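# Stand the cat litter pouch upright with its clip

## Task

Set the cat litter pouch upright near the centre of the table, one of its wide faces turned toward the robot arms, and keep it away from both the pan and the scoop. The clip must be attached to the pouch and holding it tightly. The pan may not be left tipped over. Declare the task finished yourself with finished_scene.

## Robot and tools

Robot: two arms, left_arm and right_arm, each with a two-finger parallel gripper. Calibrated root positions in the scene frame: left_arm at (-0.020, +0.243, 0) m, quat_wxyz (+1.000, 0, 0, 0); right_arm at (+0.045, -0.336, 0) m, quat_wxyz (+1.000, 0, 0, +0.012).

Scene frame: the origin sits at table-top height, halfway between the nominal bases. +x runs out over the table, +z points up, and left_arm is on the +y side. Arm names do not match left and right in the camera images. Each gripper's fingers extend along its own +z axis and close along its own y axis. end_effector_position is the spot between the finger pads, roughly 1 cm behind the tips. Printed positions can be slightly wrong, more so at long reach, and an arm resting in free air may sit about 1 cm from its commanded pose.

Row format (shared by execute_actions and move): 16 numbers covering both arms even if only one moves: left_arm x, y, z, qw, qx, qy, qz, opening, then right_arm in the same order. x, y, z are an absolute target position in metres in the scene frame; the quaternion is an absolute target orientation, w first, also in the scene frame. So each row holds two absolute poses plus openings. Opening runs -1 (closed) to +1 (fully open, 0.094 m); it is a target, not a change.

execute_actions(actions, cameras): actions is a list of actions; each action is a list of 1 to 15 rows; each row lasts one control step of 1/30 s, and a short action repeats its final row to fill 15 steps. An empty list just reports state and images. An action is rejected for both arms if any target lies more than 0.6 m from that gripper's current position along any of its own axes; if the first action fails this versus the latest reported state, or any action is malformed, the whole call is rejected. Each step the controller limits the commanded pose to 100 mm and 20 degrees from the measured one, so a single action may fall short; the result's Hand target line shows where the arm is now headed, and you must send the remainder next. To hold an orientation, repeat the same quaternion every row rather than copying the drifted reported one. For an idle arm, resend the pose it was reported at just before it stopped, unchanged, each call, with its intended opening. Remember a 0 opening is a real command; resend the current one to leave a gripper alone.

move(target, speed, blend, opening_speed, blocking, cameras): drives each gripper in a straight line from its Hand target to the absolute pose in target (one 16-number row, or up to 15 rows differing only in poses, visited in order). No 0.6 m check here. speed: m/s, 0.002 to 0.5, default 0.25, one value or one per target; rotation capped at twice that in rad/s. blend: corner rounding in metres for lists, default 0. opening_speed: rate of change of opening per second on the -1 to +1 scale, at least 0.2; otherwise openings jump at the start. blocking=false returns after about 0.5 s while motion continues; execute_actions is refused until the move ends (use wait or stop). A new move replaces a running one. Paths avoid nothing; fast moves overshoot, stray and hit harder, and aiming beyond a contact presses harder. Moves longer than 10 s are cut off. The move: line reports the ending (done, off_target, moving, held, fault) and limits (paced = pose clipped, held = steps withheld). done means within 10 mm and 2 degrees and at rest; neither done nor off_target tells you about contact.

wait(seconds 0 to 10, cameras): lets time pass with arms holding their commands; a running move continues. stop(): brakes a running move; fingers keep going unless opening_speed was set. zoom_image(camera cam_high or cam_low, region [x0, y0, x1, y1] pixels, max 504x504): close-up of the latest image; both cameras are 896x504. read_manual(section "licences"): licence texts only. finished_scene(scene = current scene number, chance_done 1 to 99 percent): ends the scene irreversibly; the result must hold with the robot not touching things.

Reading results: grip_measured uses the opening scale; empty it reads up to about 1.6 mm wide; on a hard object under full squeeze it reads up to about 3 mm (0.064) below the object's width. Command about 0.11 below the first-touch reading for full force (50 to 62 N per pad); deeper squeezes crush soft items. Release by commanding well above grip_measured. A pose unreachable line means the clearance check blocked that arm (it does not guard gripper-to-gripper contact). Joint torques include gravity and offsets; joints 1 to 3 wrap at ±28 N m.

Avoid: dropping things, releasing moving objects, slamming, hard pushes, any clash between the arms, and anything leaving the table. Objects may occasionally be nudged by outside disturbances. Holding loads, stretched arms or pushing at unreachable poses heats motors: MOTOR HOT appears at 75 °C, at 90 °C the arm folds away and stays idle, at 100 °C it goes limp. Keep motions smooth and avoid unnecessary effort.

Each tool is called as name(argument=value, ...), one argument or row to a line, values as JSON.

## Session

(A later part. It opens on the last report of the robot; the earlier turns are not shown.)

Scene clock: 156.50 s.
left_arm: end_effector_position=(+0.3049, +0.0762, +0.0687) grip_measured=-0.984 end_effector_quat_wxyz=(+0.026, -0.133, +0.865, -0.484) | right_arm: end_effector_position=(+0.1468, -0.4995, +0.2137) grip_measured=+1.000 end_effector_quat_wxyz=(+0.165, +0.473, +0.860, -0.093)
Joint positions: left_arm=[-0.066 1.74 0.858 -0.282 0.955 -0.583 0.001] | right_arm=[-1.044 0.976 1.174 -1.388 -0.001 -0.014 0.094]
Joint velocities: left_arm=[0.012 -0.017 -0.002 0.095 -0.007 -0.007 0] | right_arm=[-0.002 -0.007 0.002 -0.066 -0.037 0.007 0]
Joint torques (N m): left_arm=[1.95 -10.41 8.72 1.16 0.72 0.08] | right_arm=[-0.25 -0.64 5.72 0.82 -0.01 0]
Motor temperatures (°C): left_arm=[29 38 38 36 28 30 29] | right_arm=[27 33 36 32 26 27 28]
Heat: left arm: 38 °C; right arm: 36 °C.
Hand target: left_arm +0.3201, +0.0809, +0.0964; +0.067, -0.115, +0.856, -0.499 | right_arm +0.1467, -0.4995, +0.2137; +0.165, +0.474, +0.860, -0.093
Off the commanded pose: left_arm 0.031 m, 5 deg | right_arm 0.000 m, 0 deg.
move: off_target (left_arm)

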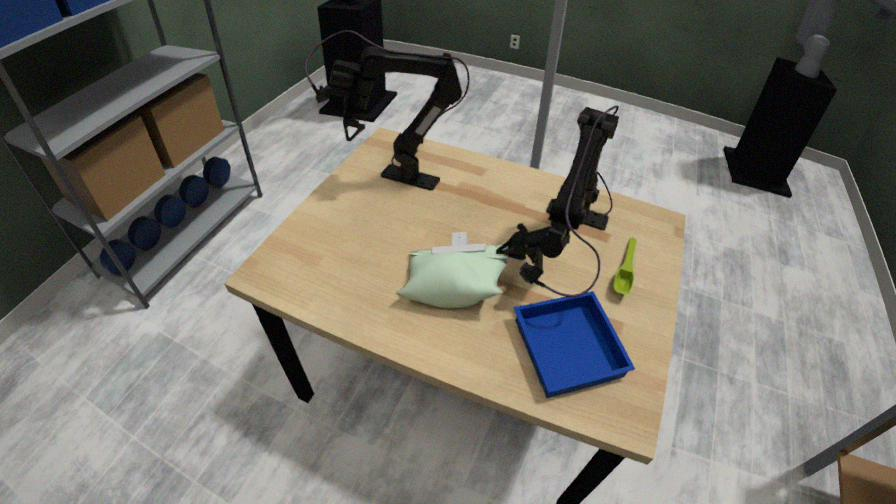

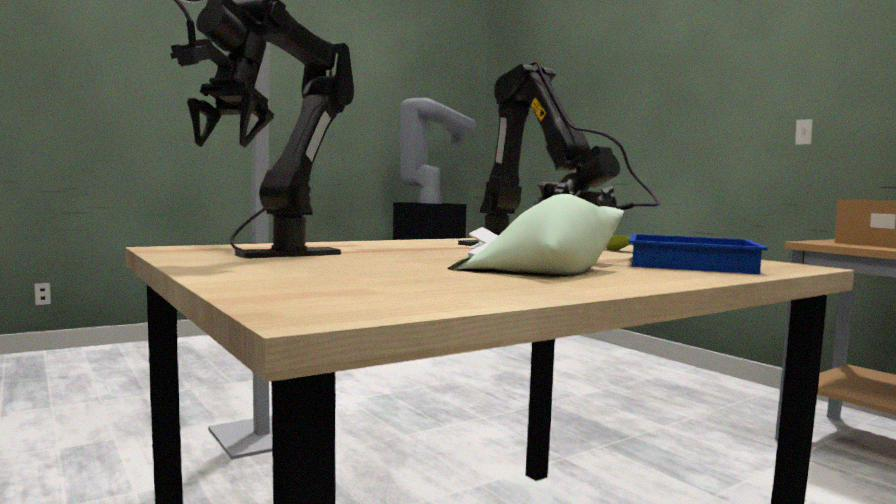

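move(
  target=[0.309, 0.072, 0.029, 0.06815, -0.10104, 0.82286, -0.55502, -1.0, 0.1467, -0.4995, 0.2137, 0.165, 0.474, 0.860, -0.093, 1.0],
  speed=0.04,
  cameras=["cam_high", "cam_low"],
)

zoom_image(
  camera="cam_high",
  region=[375, 215, 545, 325],
)

zoom_image(
  camera="cam_low",
  region=[430, 160, 690, 290],
)

Scene clock: 159.63 s.
left_arm: end_effector_position=(+0.2970, +0.0706, +0.0275) grip_measured=-0.984 end_effector_quat_wxyz=(+0.036, -0.112, +0.825, -0.552) | right_arm: end_effector_position=(+0.1468, -0.4995, +0.2137) grip_measured=+1.000 end_effector_quat_wxyz=(+0.165, +0.473, +0.860, -0.093)
Joint positions: left_arm=[-0.042 1.915 0.694 0.171 1.109 -0.639 0.001] | right_arm=[-1.044 0.976 1.174 -1.388 -0.001 -0.014 0.094]
Joint velocities: left_arm=[0.002 -0.007 -0.007 0.022 -0.037 -0.037 0.001] | right_arm=[-0.017 -0.002 -0.012 0.022 0.022 0.022 0]
Joint torques (N m): left_arm=[0.43 -6.04 5.07 1.89 0.46 0.08] | right_arm=[-0.01 -0.68 5.9 0.89 -0.07 0]
Motor temperatures (°C): left_arm=[29 38 38 36 29 30 29] | right_arm=[27 33 36 32 26 27 28]
Heat: left arm: 38 °C; right arm: 36 °C.
Hand target: left_arm +0.3082, +0.0725, +0.0293; +0.065, -0.098, +0.824, -0.554 | right_arm +0.1467, -0.4995, +0.2137; +0.165, +0.474, +0.860, -0.093
Off the commanded pose: left_arm 0.012 m, 4 deg | right_arm 0.000 m, 0 deg.
move: off_target (left_arm)

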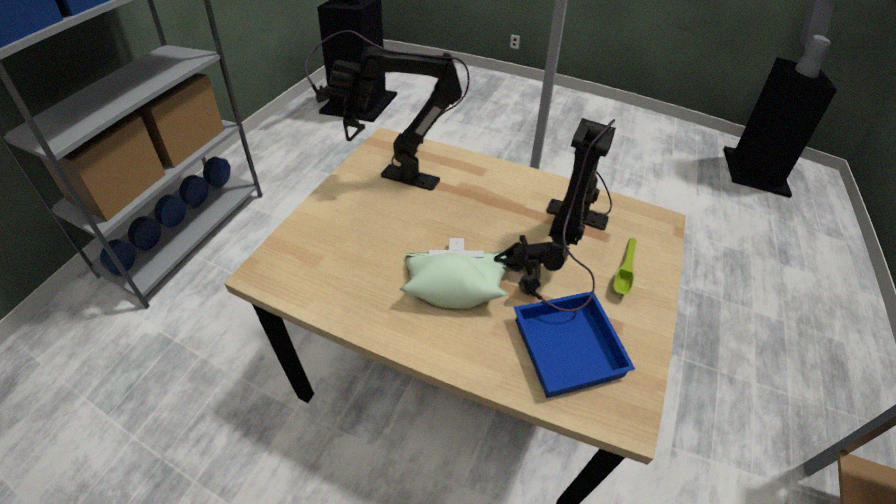

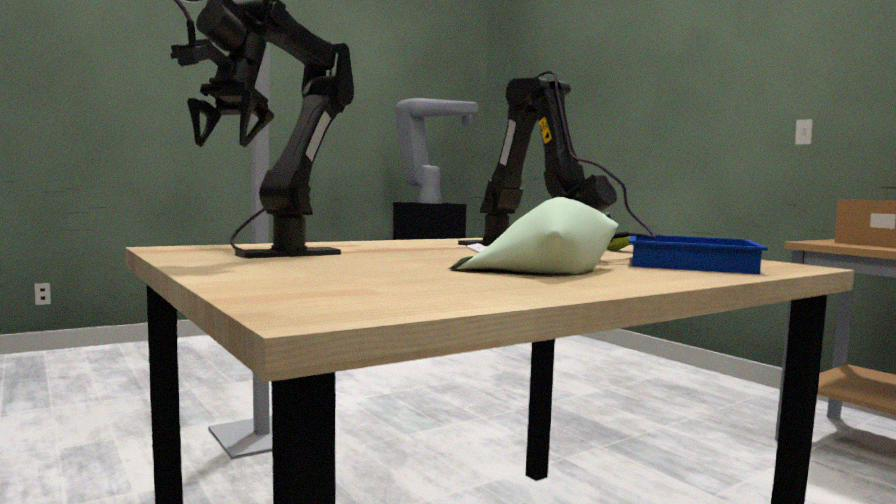

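Scaled by 2.965.

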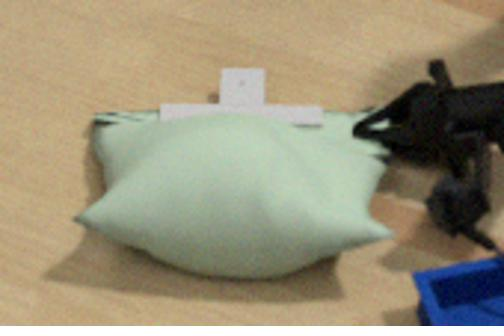

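Scaled by 1.938.

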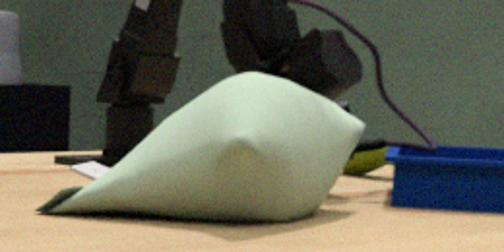

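move(
  target=[
    [0.309, 0.072, 0.029, 0.06815, -0.10104, 0.82286, -0.55502, -1.0, 0.330, -0.360, 0.250, 0.34202, 0.0, 0.93969, 0.0, -0.15],
    [0.309, 0.072, 0.029, 0.06815, -0.10104, 0.82286, -0.55502, -1.0, 0.350, -0.310, 0.220, 0.29884, -0.64086, 0.64086, -0.29884, -0.15],
  ],
  speed=[0.25, 0.25],
  blend=[0.02, 0],
  cameras=["cam_high", "cam_low"],
)

Scene clock: 167.57 s.
left_arm: end_effector_position=(+0.2976, +0.0706, +0.0278) grip_measured=-0.984 end_effector_quat_wxyz=(+0.038, -0.114, +0.824, -0.554) | right_arm: end_effector_position=(+0.3546, -0.3100, +0.2239) grip_measured=-0.148 end_effector_quat_wxyz=(-0.300, +0.640, -0.645, +0.290)
Joint positions: left_arm=[-0.042 1.915 0.689 0.188 1.109 -0.651 0.001] | right_arm=[0.106 0.99 0.936 -0.659 0.088 -1.474 0.04]
Joint velocities: left_arm=[-0.012 0.027 -0.002 -0.022 0.051 -0.037 -0.001] | right_arm=[-0.002 -0.022 0.007 -0.066 -0.051 0.037 -0.001]
Joint torques (N m): left_arm=[0.4 -5.96 4.92 1.89 0.38 0.06] | right_arm=[0.62 -2.88 5.49 1.62 -0.05 0.04]
Motor temperatures (°C): left_arm=[28 36 38 37 29 30 29] | right_arm=[27 33 36 33 26 27 28]
Heat: left arm: 38 °C; right arm: 36 °C.
Hand target: left_arm +0.3086, +0.0721, +0.0291; +0.066, -0.100, +0.824, -0.554 | right_arm +0.3515, -0.3079, +0.2213; -0.303, +0.642, -0.643, +0.289
Off the commanded pose: left_arm 0.012 m, 4 deg | right_arm 0.006 m, 1 deg.
move: off_target (left_arm)

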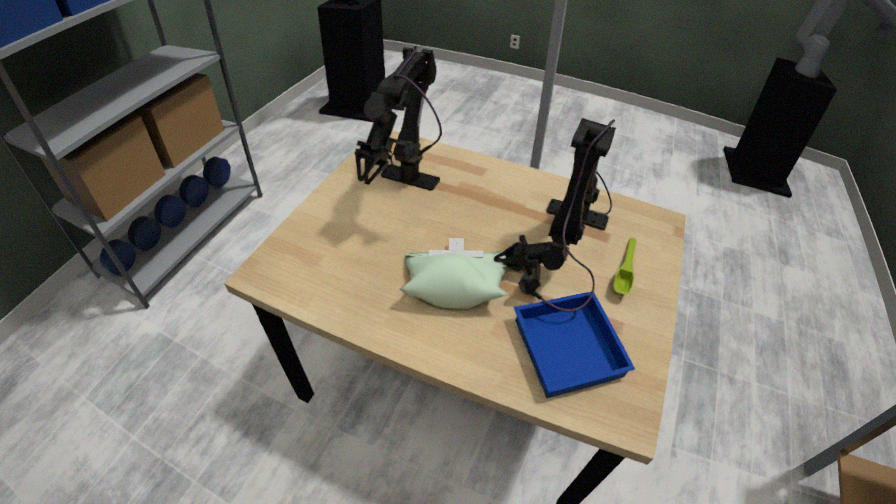

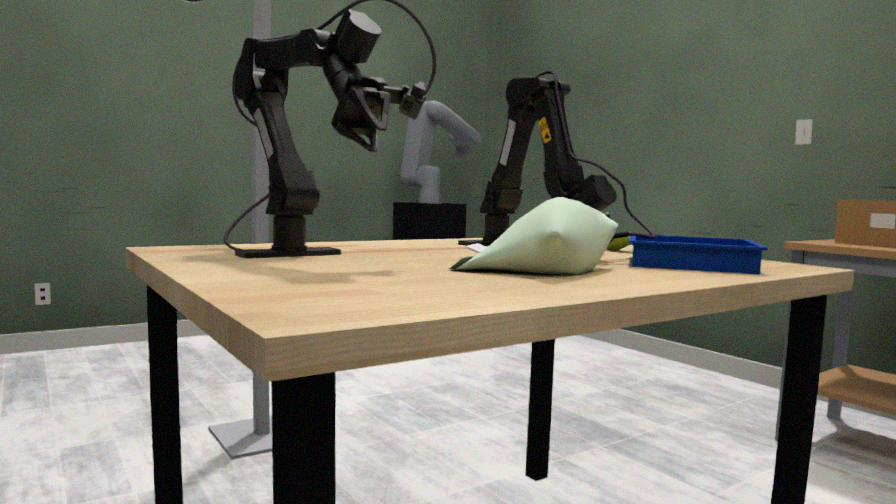

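move(
  target=[
    [0.309, 0.072, 0.029, 0.06815, -0.10104, 0.82286, -0.55502, -1.0, 0.305, -0.190, 0.130, 0.42627, -0.66911, 0.51342, -0.32709, -0.15],
    [0.309, 0.072, 0.029, 0.06815, -0.10104, 0.82286, -0.55502, -1.0, 0.300, -0.170, 0.055, 0.42627, -0.66911, 0.51342, -0.32709, -0.15],
  ],
  speed=[0.2, 0.1],
  blend=[0.02, 0],
  cameras=["cam_high", "cam_low"],
)

zoom_image(
  camera="cam_high",
  region=[365, 215, 505, 315],
)

zoom_image(
  camera="cam_low",
  region=[380, 180, 580, 290],
)

Scene clock: 171.80 s.
left_arm: end_effector_position=(+0.2977, +0.0706, +0.0279) grip_measured=-0.984 end_effector_quat_wxyz=(+0.038, -0.114, +0.824, -0.554) | right_arm: end_effector_position=(+0.3046, -0.1642, +0.0586) grip_measured=-0.148 end_effector_quat_wxyz=(-0.428, +0.670, -0.513, +0.324)
Joint positions: left_arm=[-0.042 1.915 0.689 0.189 1.109 -0.651 0.001] | right_arm=[0.86 1.339 0.141 0.677 0.548 -1.275 0.04]
Joint velocities: left_arm=[-0.012 -0.002 0.002 -0.022 -0.007 0.022 0] | right_arm=[0.017 0.012 0.017 -0.007 -0.022 -0.007 -0.001]
Joint torques (N m): left_arm=[0.23 -5.71 4.92 1.91 0.32 0.02] | right_arm=[0.75 -2.19 3.56 1.67 0.21 0.16]
Motor temperatures (°C): left_arm=[28 35 37 37 29 30 29] | right_arm=[27 33 36 34 26 27 28]
Heat: left arm: 37 °C; right arm: 36 °C.
Hand target: left_arm +0.3086, +0.0721, +0.0291; +0.067, -0.100, +0.824, -0.554 | right_arm +0.3006, -0.1667, +0.0535; -0.425, +0.671, -0.516, +0.322
Off the commanded pose: left_arm 0.011 m, 4 deg | right_arm 0.008 m, 0 deg.
move: off_target (left_arm)

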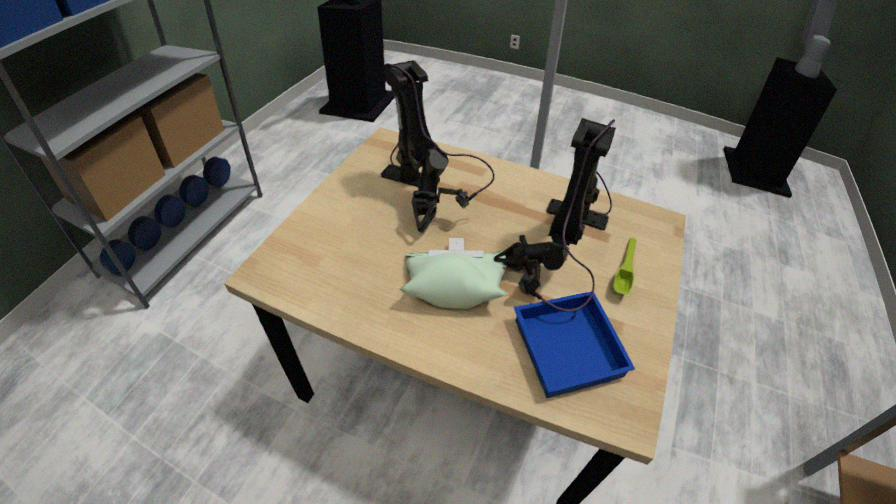

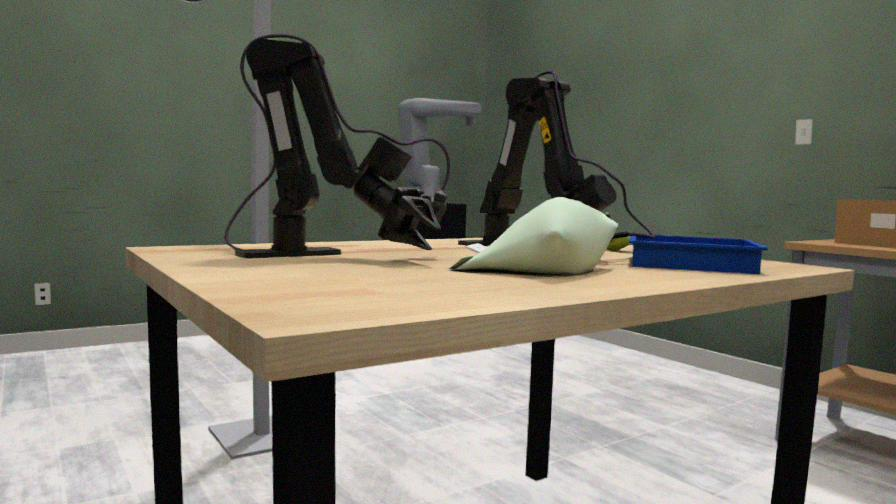

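Scaled by 3.600.

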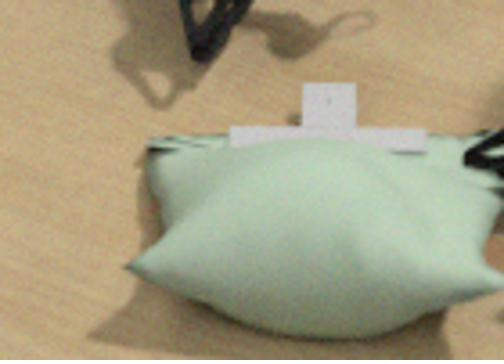

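Scaled by 2.520.

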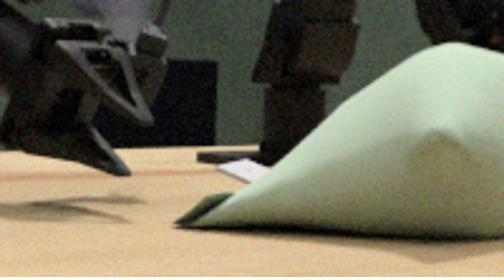

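move(
  target=[0.309, 0.072, 0.029, 0.06815, -0.10104, 0.82286, -0.55502, -1.0, 0.302, -0.170, 0.027, 0.42627, -0.66911, 0.51342, -0.32709, -0.15],
  speed=0.06,
  cameras=["cam_high", "cam_low"],
)

zoom_image(
  camera="cam_low",
  region=[380, 180, 580, 290],
)

zoom_image(
  camera="cam_high",
  region=[365, 205, 465, 285],
)

Scene clock: 173.27 s.
left_arm: end_effector_position=(+0.2977, +0.0706, +0.0279) grip_measured=-0.984 end_effector_quat_wxyz=(+0.038, -0.114, +0.824, -0.554) | right_arm: end_effector_position=(+0.3044, -0.1663, +0.0304) grip_measured=-0.148 end_effector_quat_wxyz=(-0.431, +0.667, -0.512, +0.328)
Joint positions: left_arm=[-0.042 1.915 0.689 0.189 1.109 -0.651 0.001] | right_arm=[0.86 1.637 0.085 1.045 0.556 -1.282 0.04]
Joint velocities: left_arm=[0.007 0.002 0.002 0.022 -0.007 0.022 0] | right_arm=[-0.002 -0.007 -0.017 0.037 -0.007 -0.051 0]
Joint torques (N m): left_arm=[0.25 -5.85 4.97 1.92 0.39 -0.03] | right_arm=[-0.03 -2.88 2.15 1.67 0.11 -0.02]
Motor temperatures (°C): left_arm=[28 35 37 37 29 30 29] | right_arm=[27 33 35 34 26 27 28]
Heat: left arm: 37 °C; right arm: 35 °C.
Hand target: left_arm +0.3086, +0.0721, +0.0291; +0.067, -0.100, +0.824, -0.554 | right_arm +0.3020, -0.1698, +0.0263; -0.426, +0.669, -0.514, +0.327
Off the commanded pose: left_arm 0.011 m, 4 deg | right_arm 0.006 m, 1 deg.
move: off_target (left_arm)

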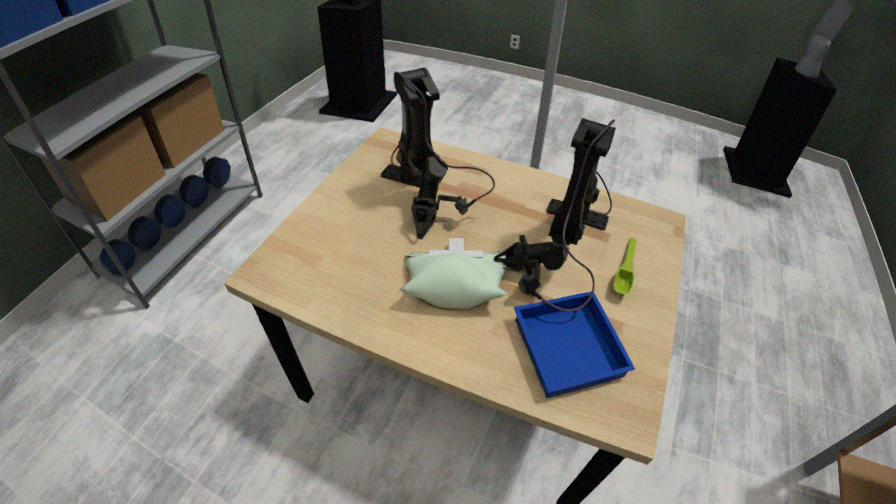

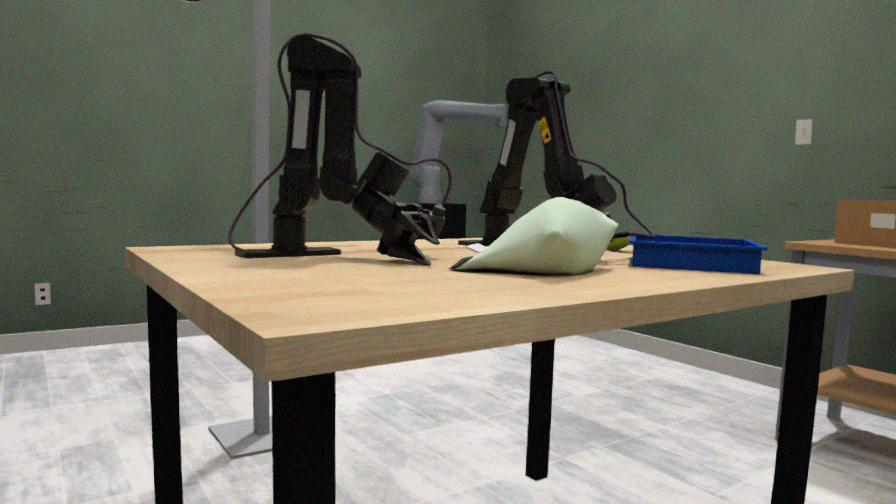

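Scaled by 2.520.

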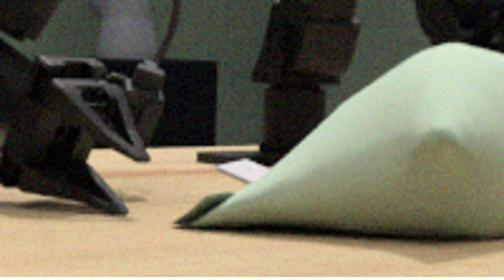

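Scaled by 5.040.

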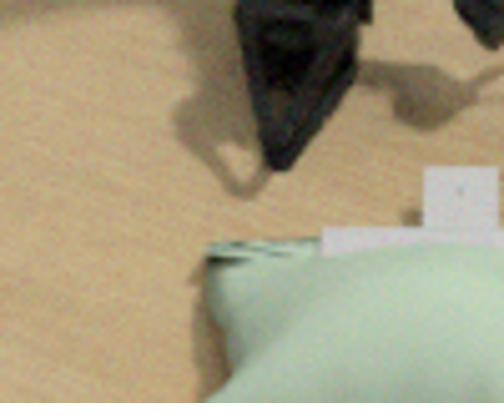

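move(
  target=[0.309, 0.072, 0.095, 0.06815, -0.10104, 0.82286, -0.55502, -1.0, 0.302, -0.170, 0.027, 0.42627, -0.66911, 0.51342, -0.32709, -0.15],
  speed=0.05,
  cameras=["cam_high", "cam_low"],
)

zoom_image(
  camera="cam_low",
  region=[380, 180, 580, 290],
)

zoom_image(
  camera="cam_high",
  region=[365, 205, 525, 305],
)

Scene clock: 175.60 s.
left_arm: end_effector_position=(+0.2997, +0.0724, +0.0697) grip_measured=-0.984 end_effector_quat_wxyz=(+0.040, -0.125, +0.831, -0.540) | right_arm: end_effector_position=(+0.3044, -0.1663, +0.0303) grip_measured=-0.148 end_effector_quat_wxyz=(-0.431, +0.667, -0.511, +0.328)
Joint positions: left_arm=[-0.045 1.747 0.743 -0.038 1.072 -0.662 0.001] | right_arm=[0.86 1.637 0.085 1.045 0.556 -1.282 0.04]
Joint velocities: left_arm=[0.017 0.007 0.007 -0.037 0.007 0.037 0] | right_arm=[-0.007 -0.002 0.002 0.007 -0.022 0.022 0.001]
Joint torques (N m): left_arm=[0.36 -9.58 7.92 1.22 0.81 0.08] | right_arm=[-0.46 -3.49 2.06 1.57 0.09 0.01]
Motor temperatures (°C): left_arm=[28 36 37 37 29 30 29] | right_arm=[27 33 35 34 26 27 28]
Heat: left arm: 37 °C; right arm: 35 °C.
Hand target: left_arm +0.3090, +0.0718, +0.0942; +0.068, -0.100, +0.823, -0.555 | right_arm +0.3020, -0.1699, +0.0269; -0.426, +0.669, -0.514, +0.327
Off the commanded pose: left_arm 0.027 m, 5 deg | right_arm 0.005 m, 1 deg.
move: off_target (left_arm)

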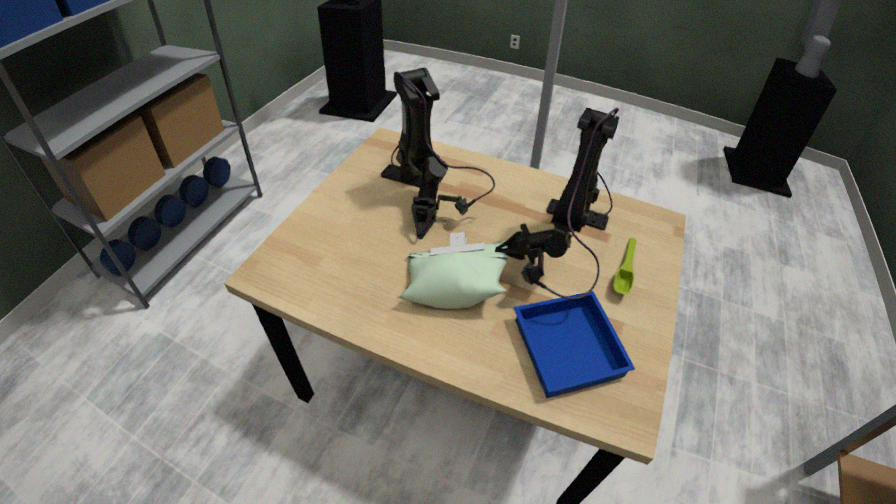

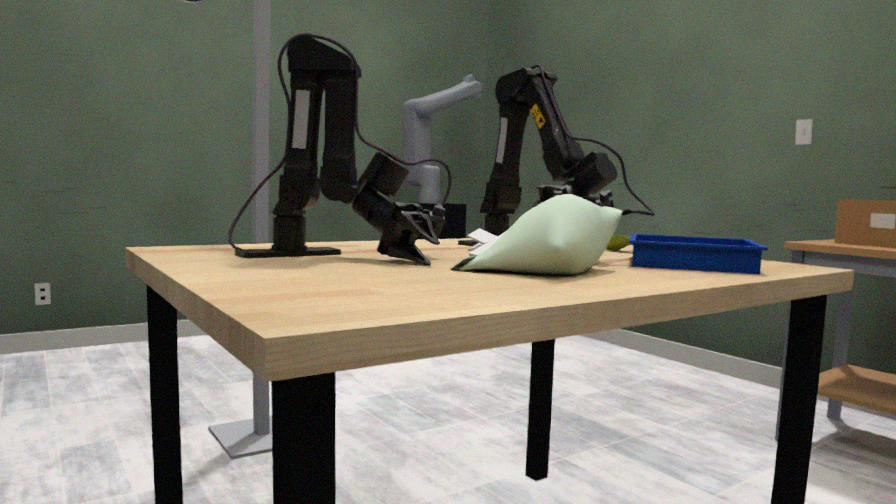

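Scaled by 2.520.

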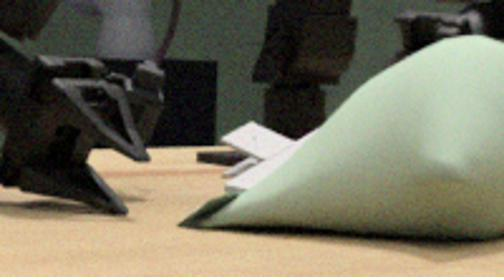

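Scaled by 3.150.

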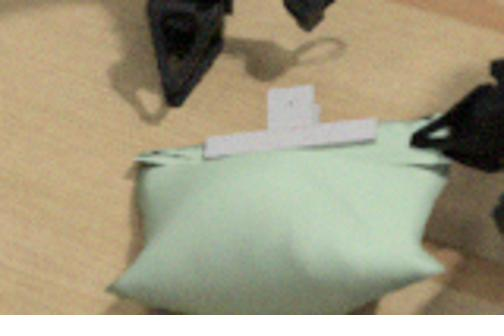

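move(
  target=[0.309, 0.072, 0.095, 0.06815, -0.10104, 0.82286, -0.55502, -1.0, 0.345, -0.158, 0.023, 0.42627, -0.66911, 0.51342, -0.32709, -0.15],
  speed=0.04,
  cameras=["cam_high", "cam_low"],
)

zoom_image(
  camera="cam_low",
  region=[380, 180, 580, 290],
)

zoom_image(
  camera="cam_high",
  region=[365, 205, 525, 305],
)

Scene clock: 177.40 s.
left_arm: end_effector_position=(+0.2996, +0.0724, +0.0695) grip_measured=-0.984 end_effector_quat_wxyz=(+0.040, -0.125, +0.831, -0.540) | right_arm: end_effector_position=(+0.3449, -0.1598, +0.0310) grip_measured=-0.148 end_effector_quat_wxyz=(-0.435, +0.661, -0.511, +0.336)
Joint positions: left_arm=[-0.045 1.747 0.743 -0.039 1.071 -0.662 0.001] | right_arm=[0.732 1.771 0.199 1.117 0.457 -1.357 0.04]
Joint velocities: left_arm=[-0.007 -0.007 -0.002 0.081 0.007 0.022 0] | right_arm=[-0.017 -0.002 -0.002 0.007 -0.022 -0.022 0]
Joint torques (N m): left_arm=[0.4 -9.85 7.88 1.19 0.75 0.04] | right_arm=[-1.02 -3.55 3.73 1.48 -0.17 0.05]
Motor temperatures (°C): left_arm=[28 36 38 37 29 30 29] | right_arm=[27 33 35 34 26 27 28]
Heat: left arm: 38 °C; right arm: 35 °C.
Hand target: left_arm +0.3086, +0.0719, +0.0942; +0.068, -0.100, +0.823, -0.555 | right_arm +0.3454, -0.1590, +0.0234; -0.427, +0.669, -0.513, +0.328
Off the commanded pose: left_arm 0.027 m, 5 deg | right_arm 0.008 m, 2 deg.
move: off_target (left_arm)

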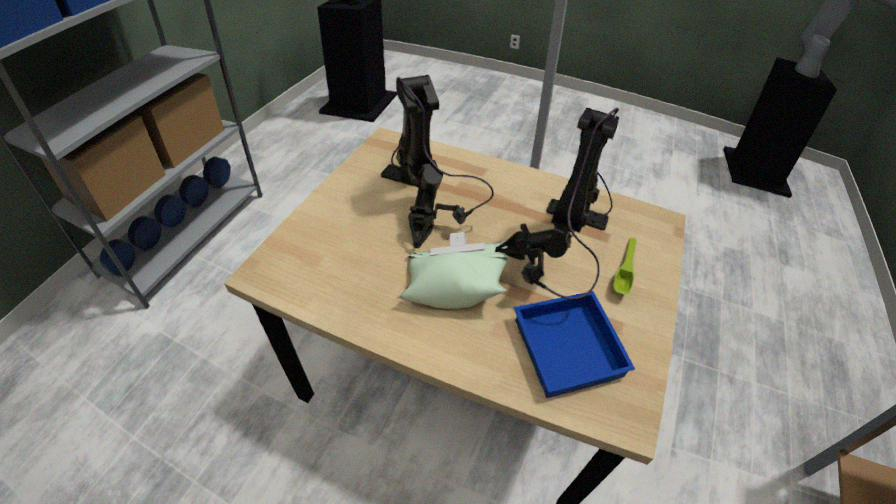

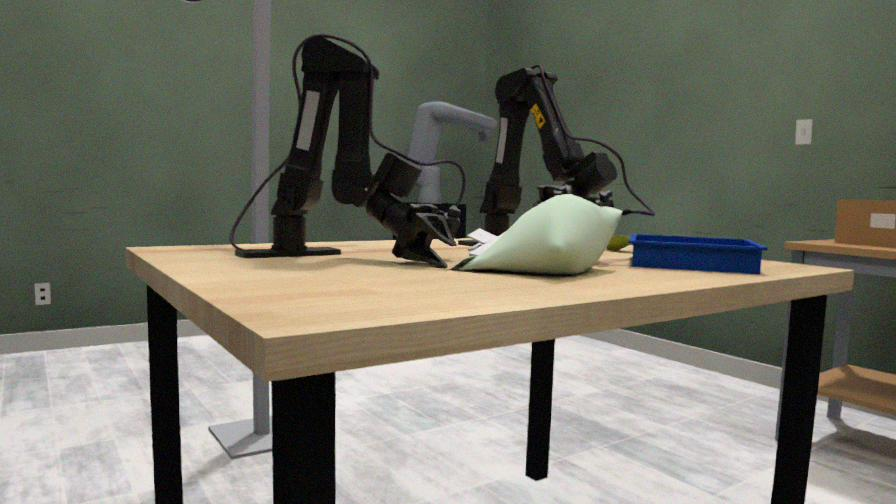

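Scaled by 2.520.

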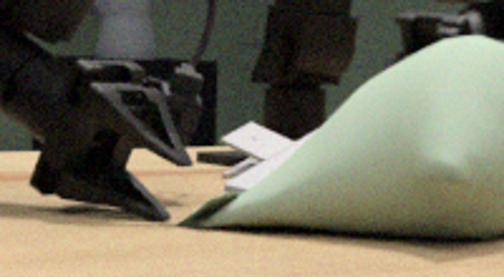

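Scaled by 3.150.

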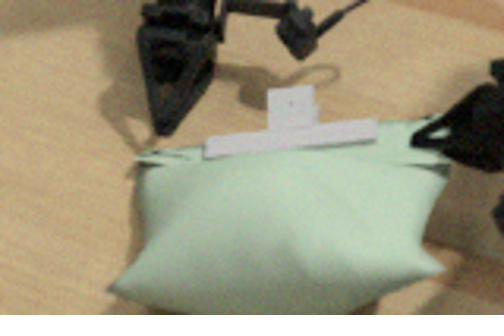

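move(
  target=[0.309, 0.072, 0.095, 0.06815, -0.10104, 0.82286, -0.55502, -1.0, 0.345, -0.158, 0.017, 0.42627, -0.66911, 0.51342, -0.32709, -0.15],
  speed=0.03,
  cameras=["cam_low", "cam_high"],
)

zoom_image(
  camera="cam_low",
  region=[380, 180, 580, 290],
)

Scene clock: 179.30 s.
left_arm: end_effector_position=(+0.2996, +0.0724, +0.0695) grip_measured=-0.984 end_effector_quat_wxyz=(+0.040, -0.125, +0.831, -0.540) | right_arm: end_effector_position=(+0.3469, -0.1580, +0.0306) grip_measured=-0.148 end_effector_quat_wxyz=(-0.444, +0.655, -0.510, +0.338)
Joint positions: left_arm=[-0.045 1.747 0.743 -0.039 1.071 -0.662 0.001] | right_arm=[0.731 1.815 0.199 1.182 0.456 -1.358 0.04]
Joint velocities: left_arm=[0.002 -0.017 0.007 -0.051 -0.051 -0.022 0.001] | right_arm=[0.002 0.002 0.022 -0.051 -0.095 0.007 0]
Joint torques (N m): left_arm=[0.5 -9.81 7.86 1.16 0.79 0.11] | right_arm=[-0.39 -3.51 3.4 1.25 -0.08 0.06]
Motor temperatures (°C): left_arm=[28 37 38 37 29 30 29] | right_arm=[27 33 35 34 26 27 28]
Heat: left arm: 38 °C; right arm: 35 °C.
Hand target: left_arm +0.3086, +0.0718, +0.0943; +0.068, -0.100, +0.823, -0.555 | right_arm +0.3445, -0.1585, +0.0172; -0.426, +0.669, -0.514, +0.327
Off the commanded pose: left_arm 0.027 m, 5 deg | right_arm 0.014 m, 3 deg.
move: off_target (left_arm, right_arm)

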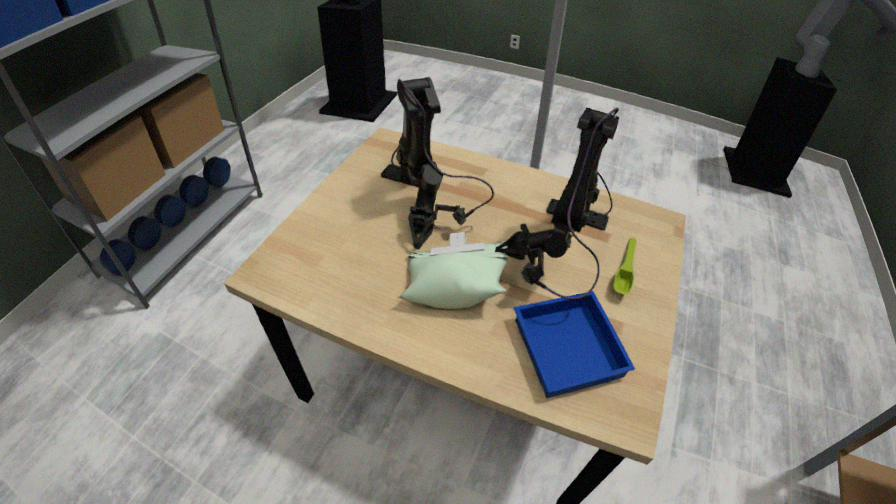

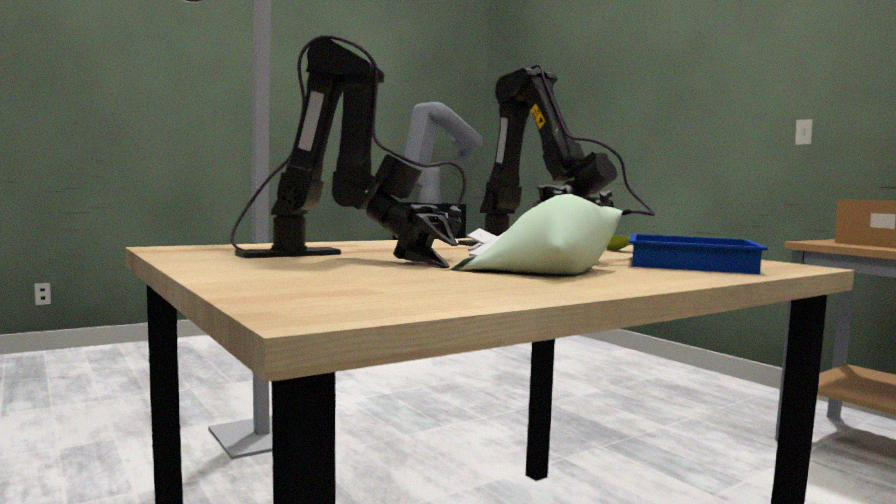

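Scaled by 2.520.

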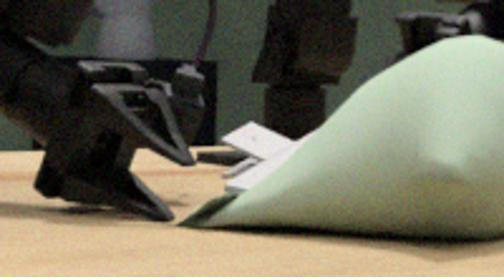

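move(
  target=[0.309, 0.072, 0.095, 0.06815, -0.10104, 0.82286, -0.55502, -1.0, 0.362, -0.154, 0.019, 0.42627, -0.66911, 0.51342, -0.32709, -0.15],
  speed=0.03,
  cameras=["cam_low", "cam_high"],
)

zoom_image(
  camera="cam_low",
  region=[380, 180, 580, 290],
)

zoom_image(
  camera="cam_high",
  region=[365, 205, 525, 305],
)

Scene clock: 180.73 s.
left_arm: end_effector_position=(+0.2996, +0.0724, +0.0694) grip_measured=-0.984 end_effector_quat_wxyz=(+0.039, -0.125, +0.831, -0.540) | right_arm: end_effector_position=(+0.3622, -0.1535, +0.0313) grip_measured=-0.148 end_effector_quat_wxyz=(-0.444, +0.656, -0.510, +0.336)
Joint positions: left_arm=[-0.045 1.747 0.743 -0.04 1.071 -0.662 0.001] | right_arm=[0.695 1.832 0.257 1.146 0.421 -1.374 0.04]
Joint velocities: left_arm=[-0.002 0.012 -0.017 0.066 0.007 0.051 -0.001] | right_arm=[0.007 0.002 -0.017 0.007 -0.051 -0.051 0]
Joint torques (N m): left_arm=[0.34 -9.91 7.86 1.19 0.82 0.06] | right_arm=[-1.09 -4.05 3.86 1.28 -0.11 0]
Motor temperatures (°C): left_arm=[28 37 38 37 29 30 29] | right_arm=[27 33 35 34 26 27 28]
Heat: left arm: 38 °C; right arm: 35 °C.
Hand target: left_arm +0.3085, +0.0719, +0.0942; +0.068, -0.100, +0.823, -0.555 | right_arm +0.3617, -0.1546, +0.0193; -0.427, +0.669, -0.514, +0.327
Off the commanded pose: left_arm 0.027 m, 5 deg | right_arm 0.012 m, 3 deg.
move: off_target (left_arm, right_arm)

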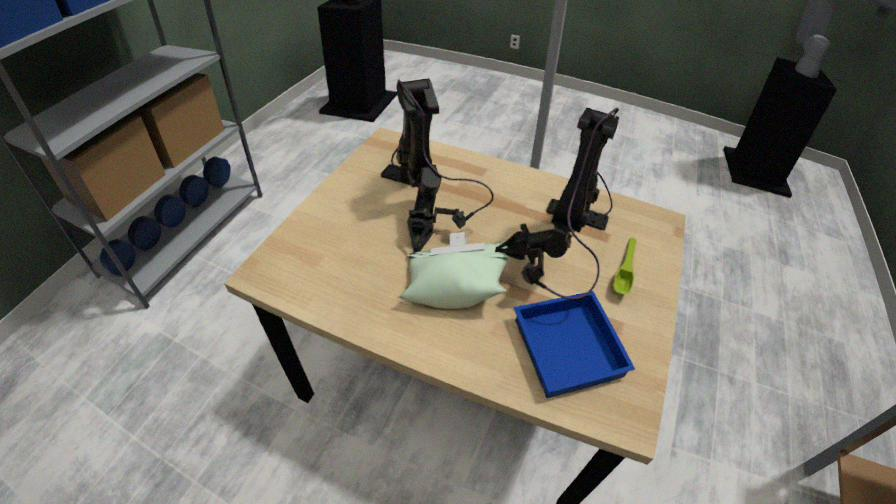

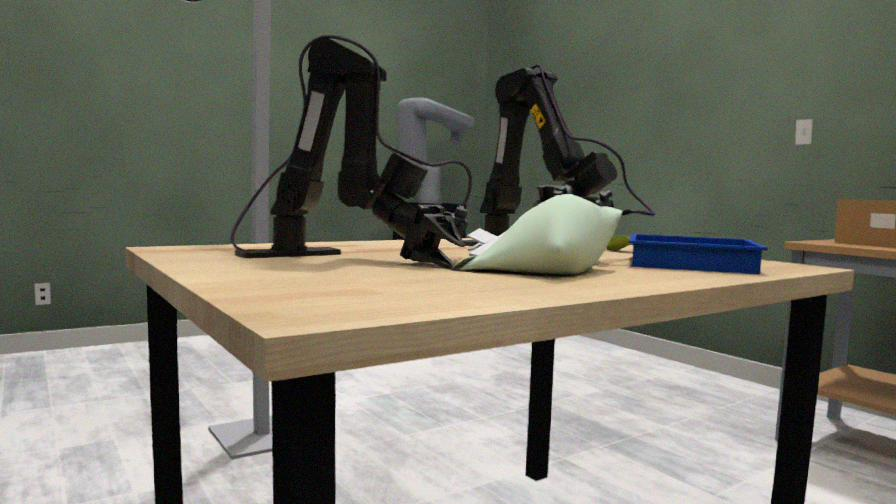

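Scaled by 2.520.

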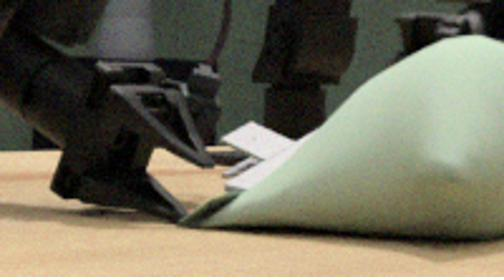

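Scaled by 3.150.

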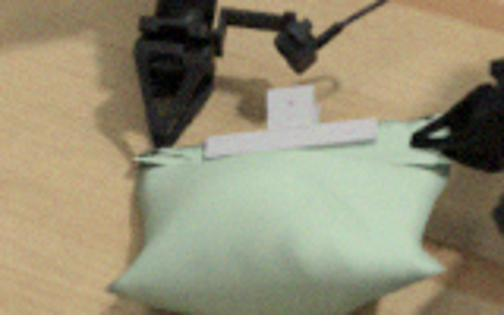

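move(
  target=[0.309, 0.072, 0.095, 0.06815, -0.10104, 0.82286, -0.55502, -1.0, 0.373, -0.150, 0.020, 0.42627, -0.66911, 0.51342, -0.32709, -0.15],
  speed=0.03,
  cameras=["cam_low", "cam_high"],
)

zoom_image(
  camera="cam_low",
  region=[380, 180, 580, 290],
)

zoom_image(
  camera="cam_high",
  region=[365, 205, 525, 305],
)

Scene clock: 181.83 s.
left_arm: end_effector_position=(+0.2996, +0.0725, +0.0694) grip_measured=-0.984 end_effector_quat_wxyz=(+0.039, -0.126, +0.832, -0.540) | right_arm: end_effector_position=(+0.3726, -0.1496, +0.0315) grip_measured=-0.148 end_effector_quat_wxyz=(-0.442, +0.657, -0.510, +0.336)
Joint positions: left_arm=[-0.045 1.747 0.743 -0.04 1.071 -0.662 0.001] | right_arm=[0.677 1.846 0.299 1.117 0.404 -1.382 0.04]
Joint velocities: left_arm=[-0.022 -0.017 0.012 -0.022 -0.051 -0.037 0] | right_arm=[-0.002 0.002 0.017 -0.051 0.022 -0.022 0.001]
Joint torques (N m): left_arm=[0.61 -9.72 7.9 1.22 0.81 0.07] | right_arm=[-1.01 -4.33 4.19 1.33 -0.17 0.05]
Motor temperatures (°C): left_arm=[28 37 38 37 29 30 29] | right_arm=[27 33 35 34 26 27 28]
Heat: left arm: 38 °C; right arm: 35 °C.
Hand target: left_arm +0.3086, +0.0719, +0.0942; +0.068, -0.100, +0.823, -0.555 | right_arm +0.3726, -0.1505, +0.0201; -0.426, +0.669, -0.514, +0.327
Off the commanded pose: left_arm 0.027 m, 5 deg | right_arm 0.011 m, 3 deg.
move: off_target (left_arm, right_arm)

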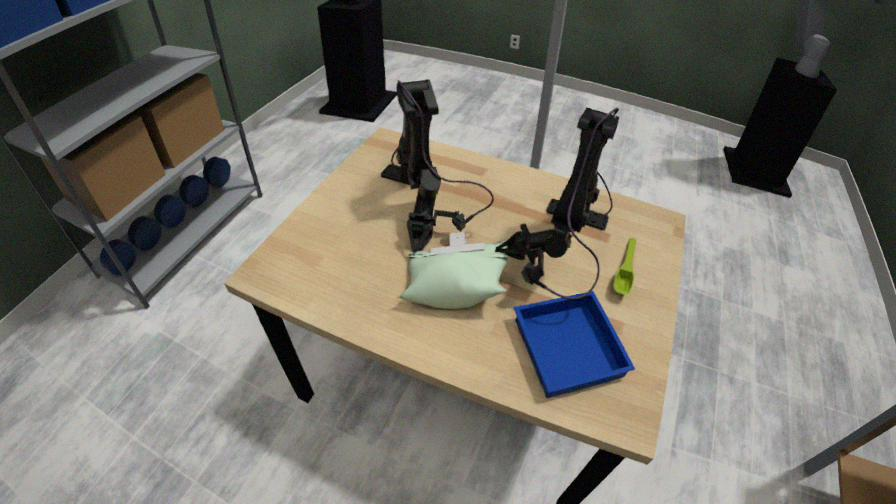

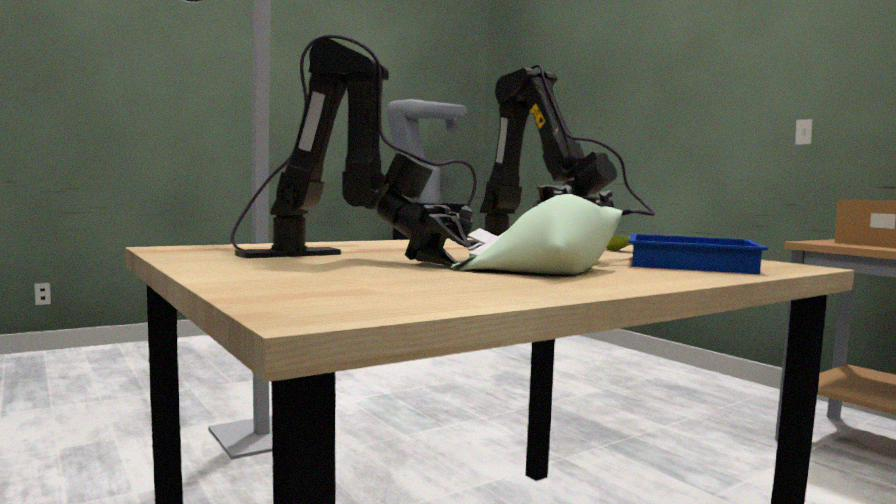

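Scaled by 2.520.

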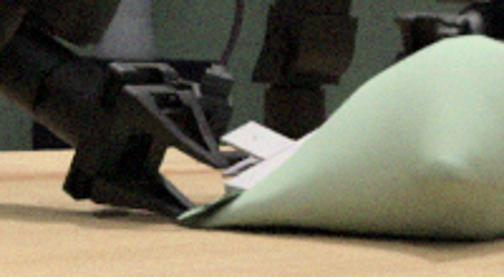

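Scaled by 3.150.

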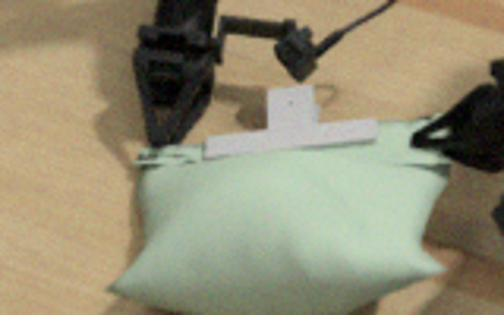

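zoom_image(
  camera="cam_high",
  region=[395, 230, 445, 270],
)

zoom_image(
  camera="cam_low",
  region=[430, 230, 490, 280],
)

Scaled by 10.080.

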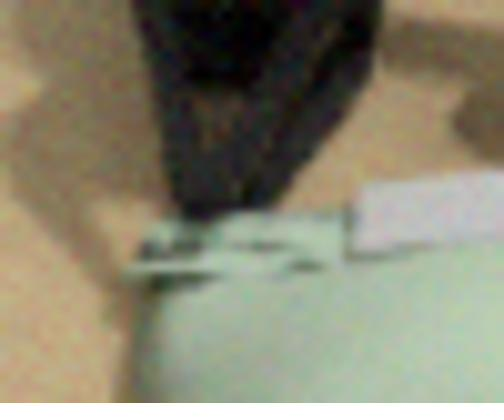

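Scaled by 8.400.

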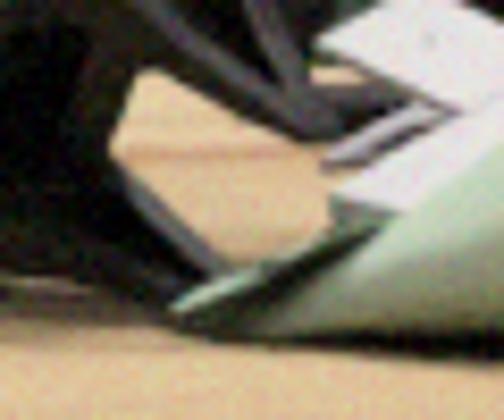

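zoom_image(
  camera="cam_high",
  region=[400, 238, 436, 266],
)

zoom_image(
  camera="cam_low",
  region=[440, 236, 480, 276],
)

Scaled by 14.000.

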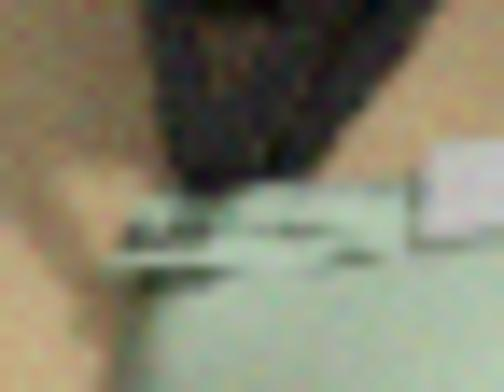

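Scaled by 12.600.

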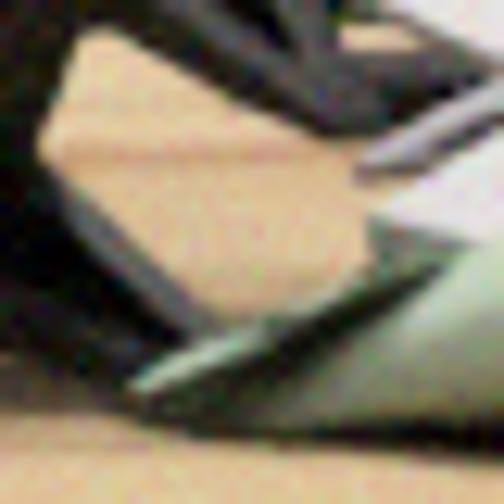

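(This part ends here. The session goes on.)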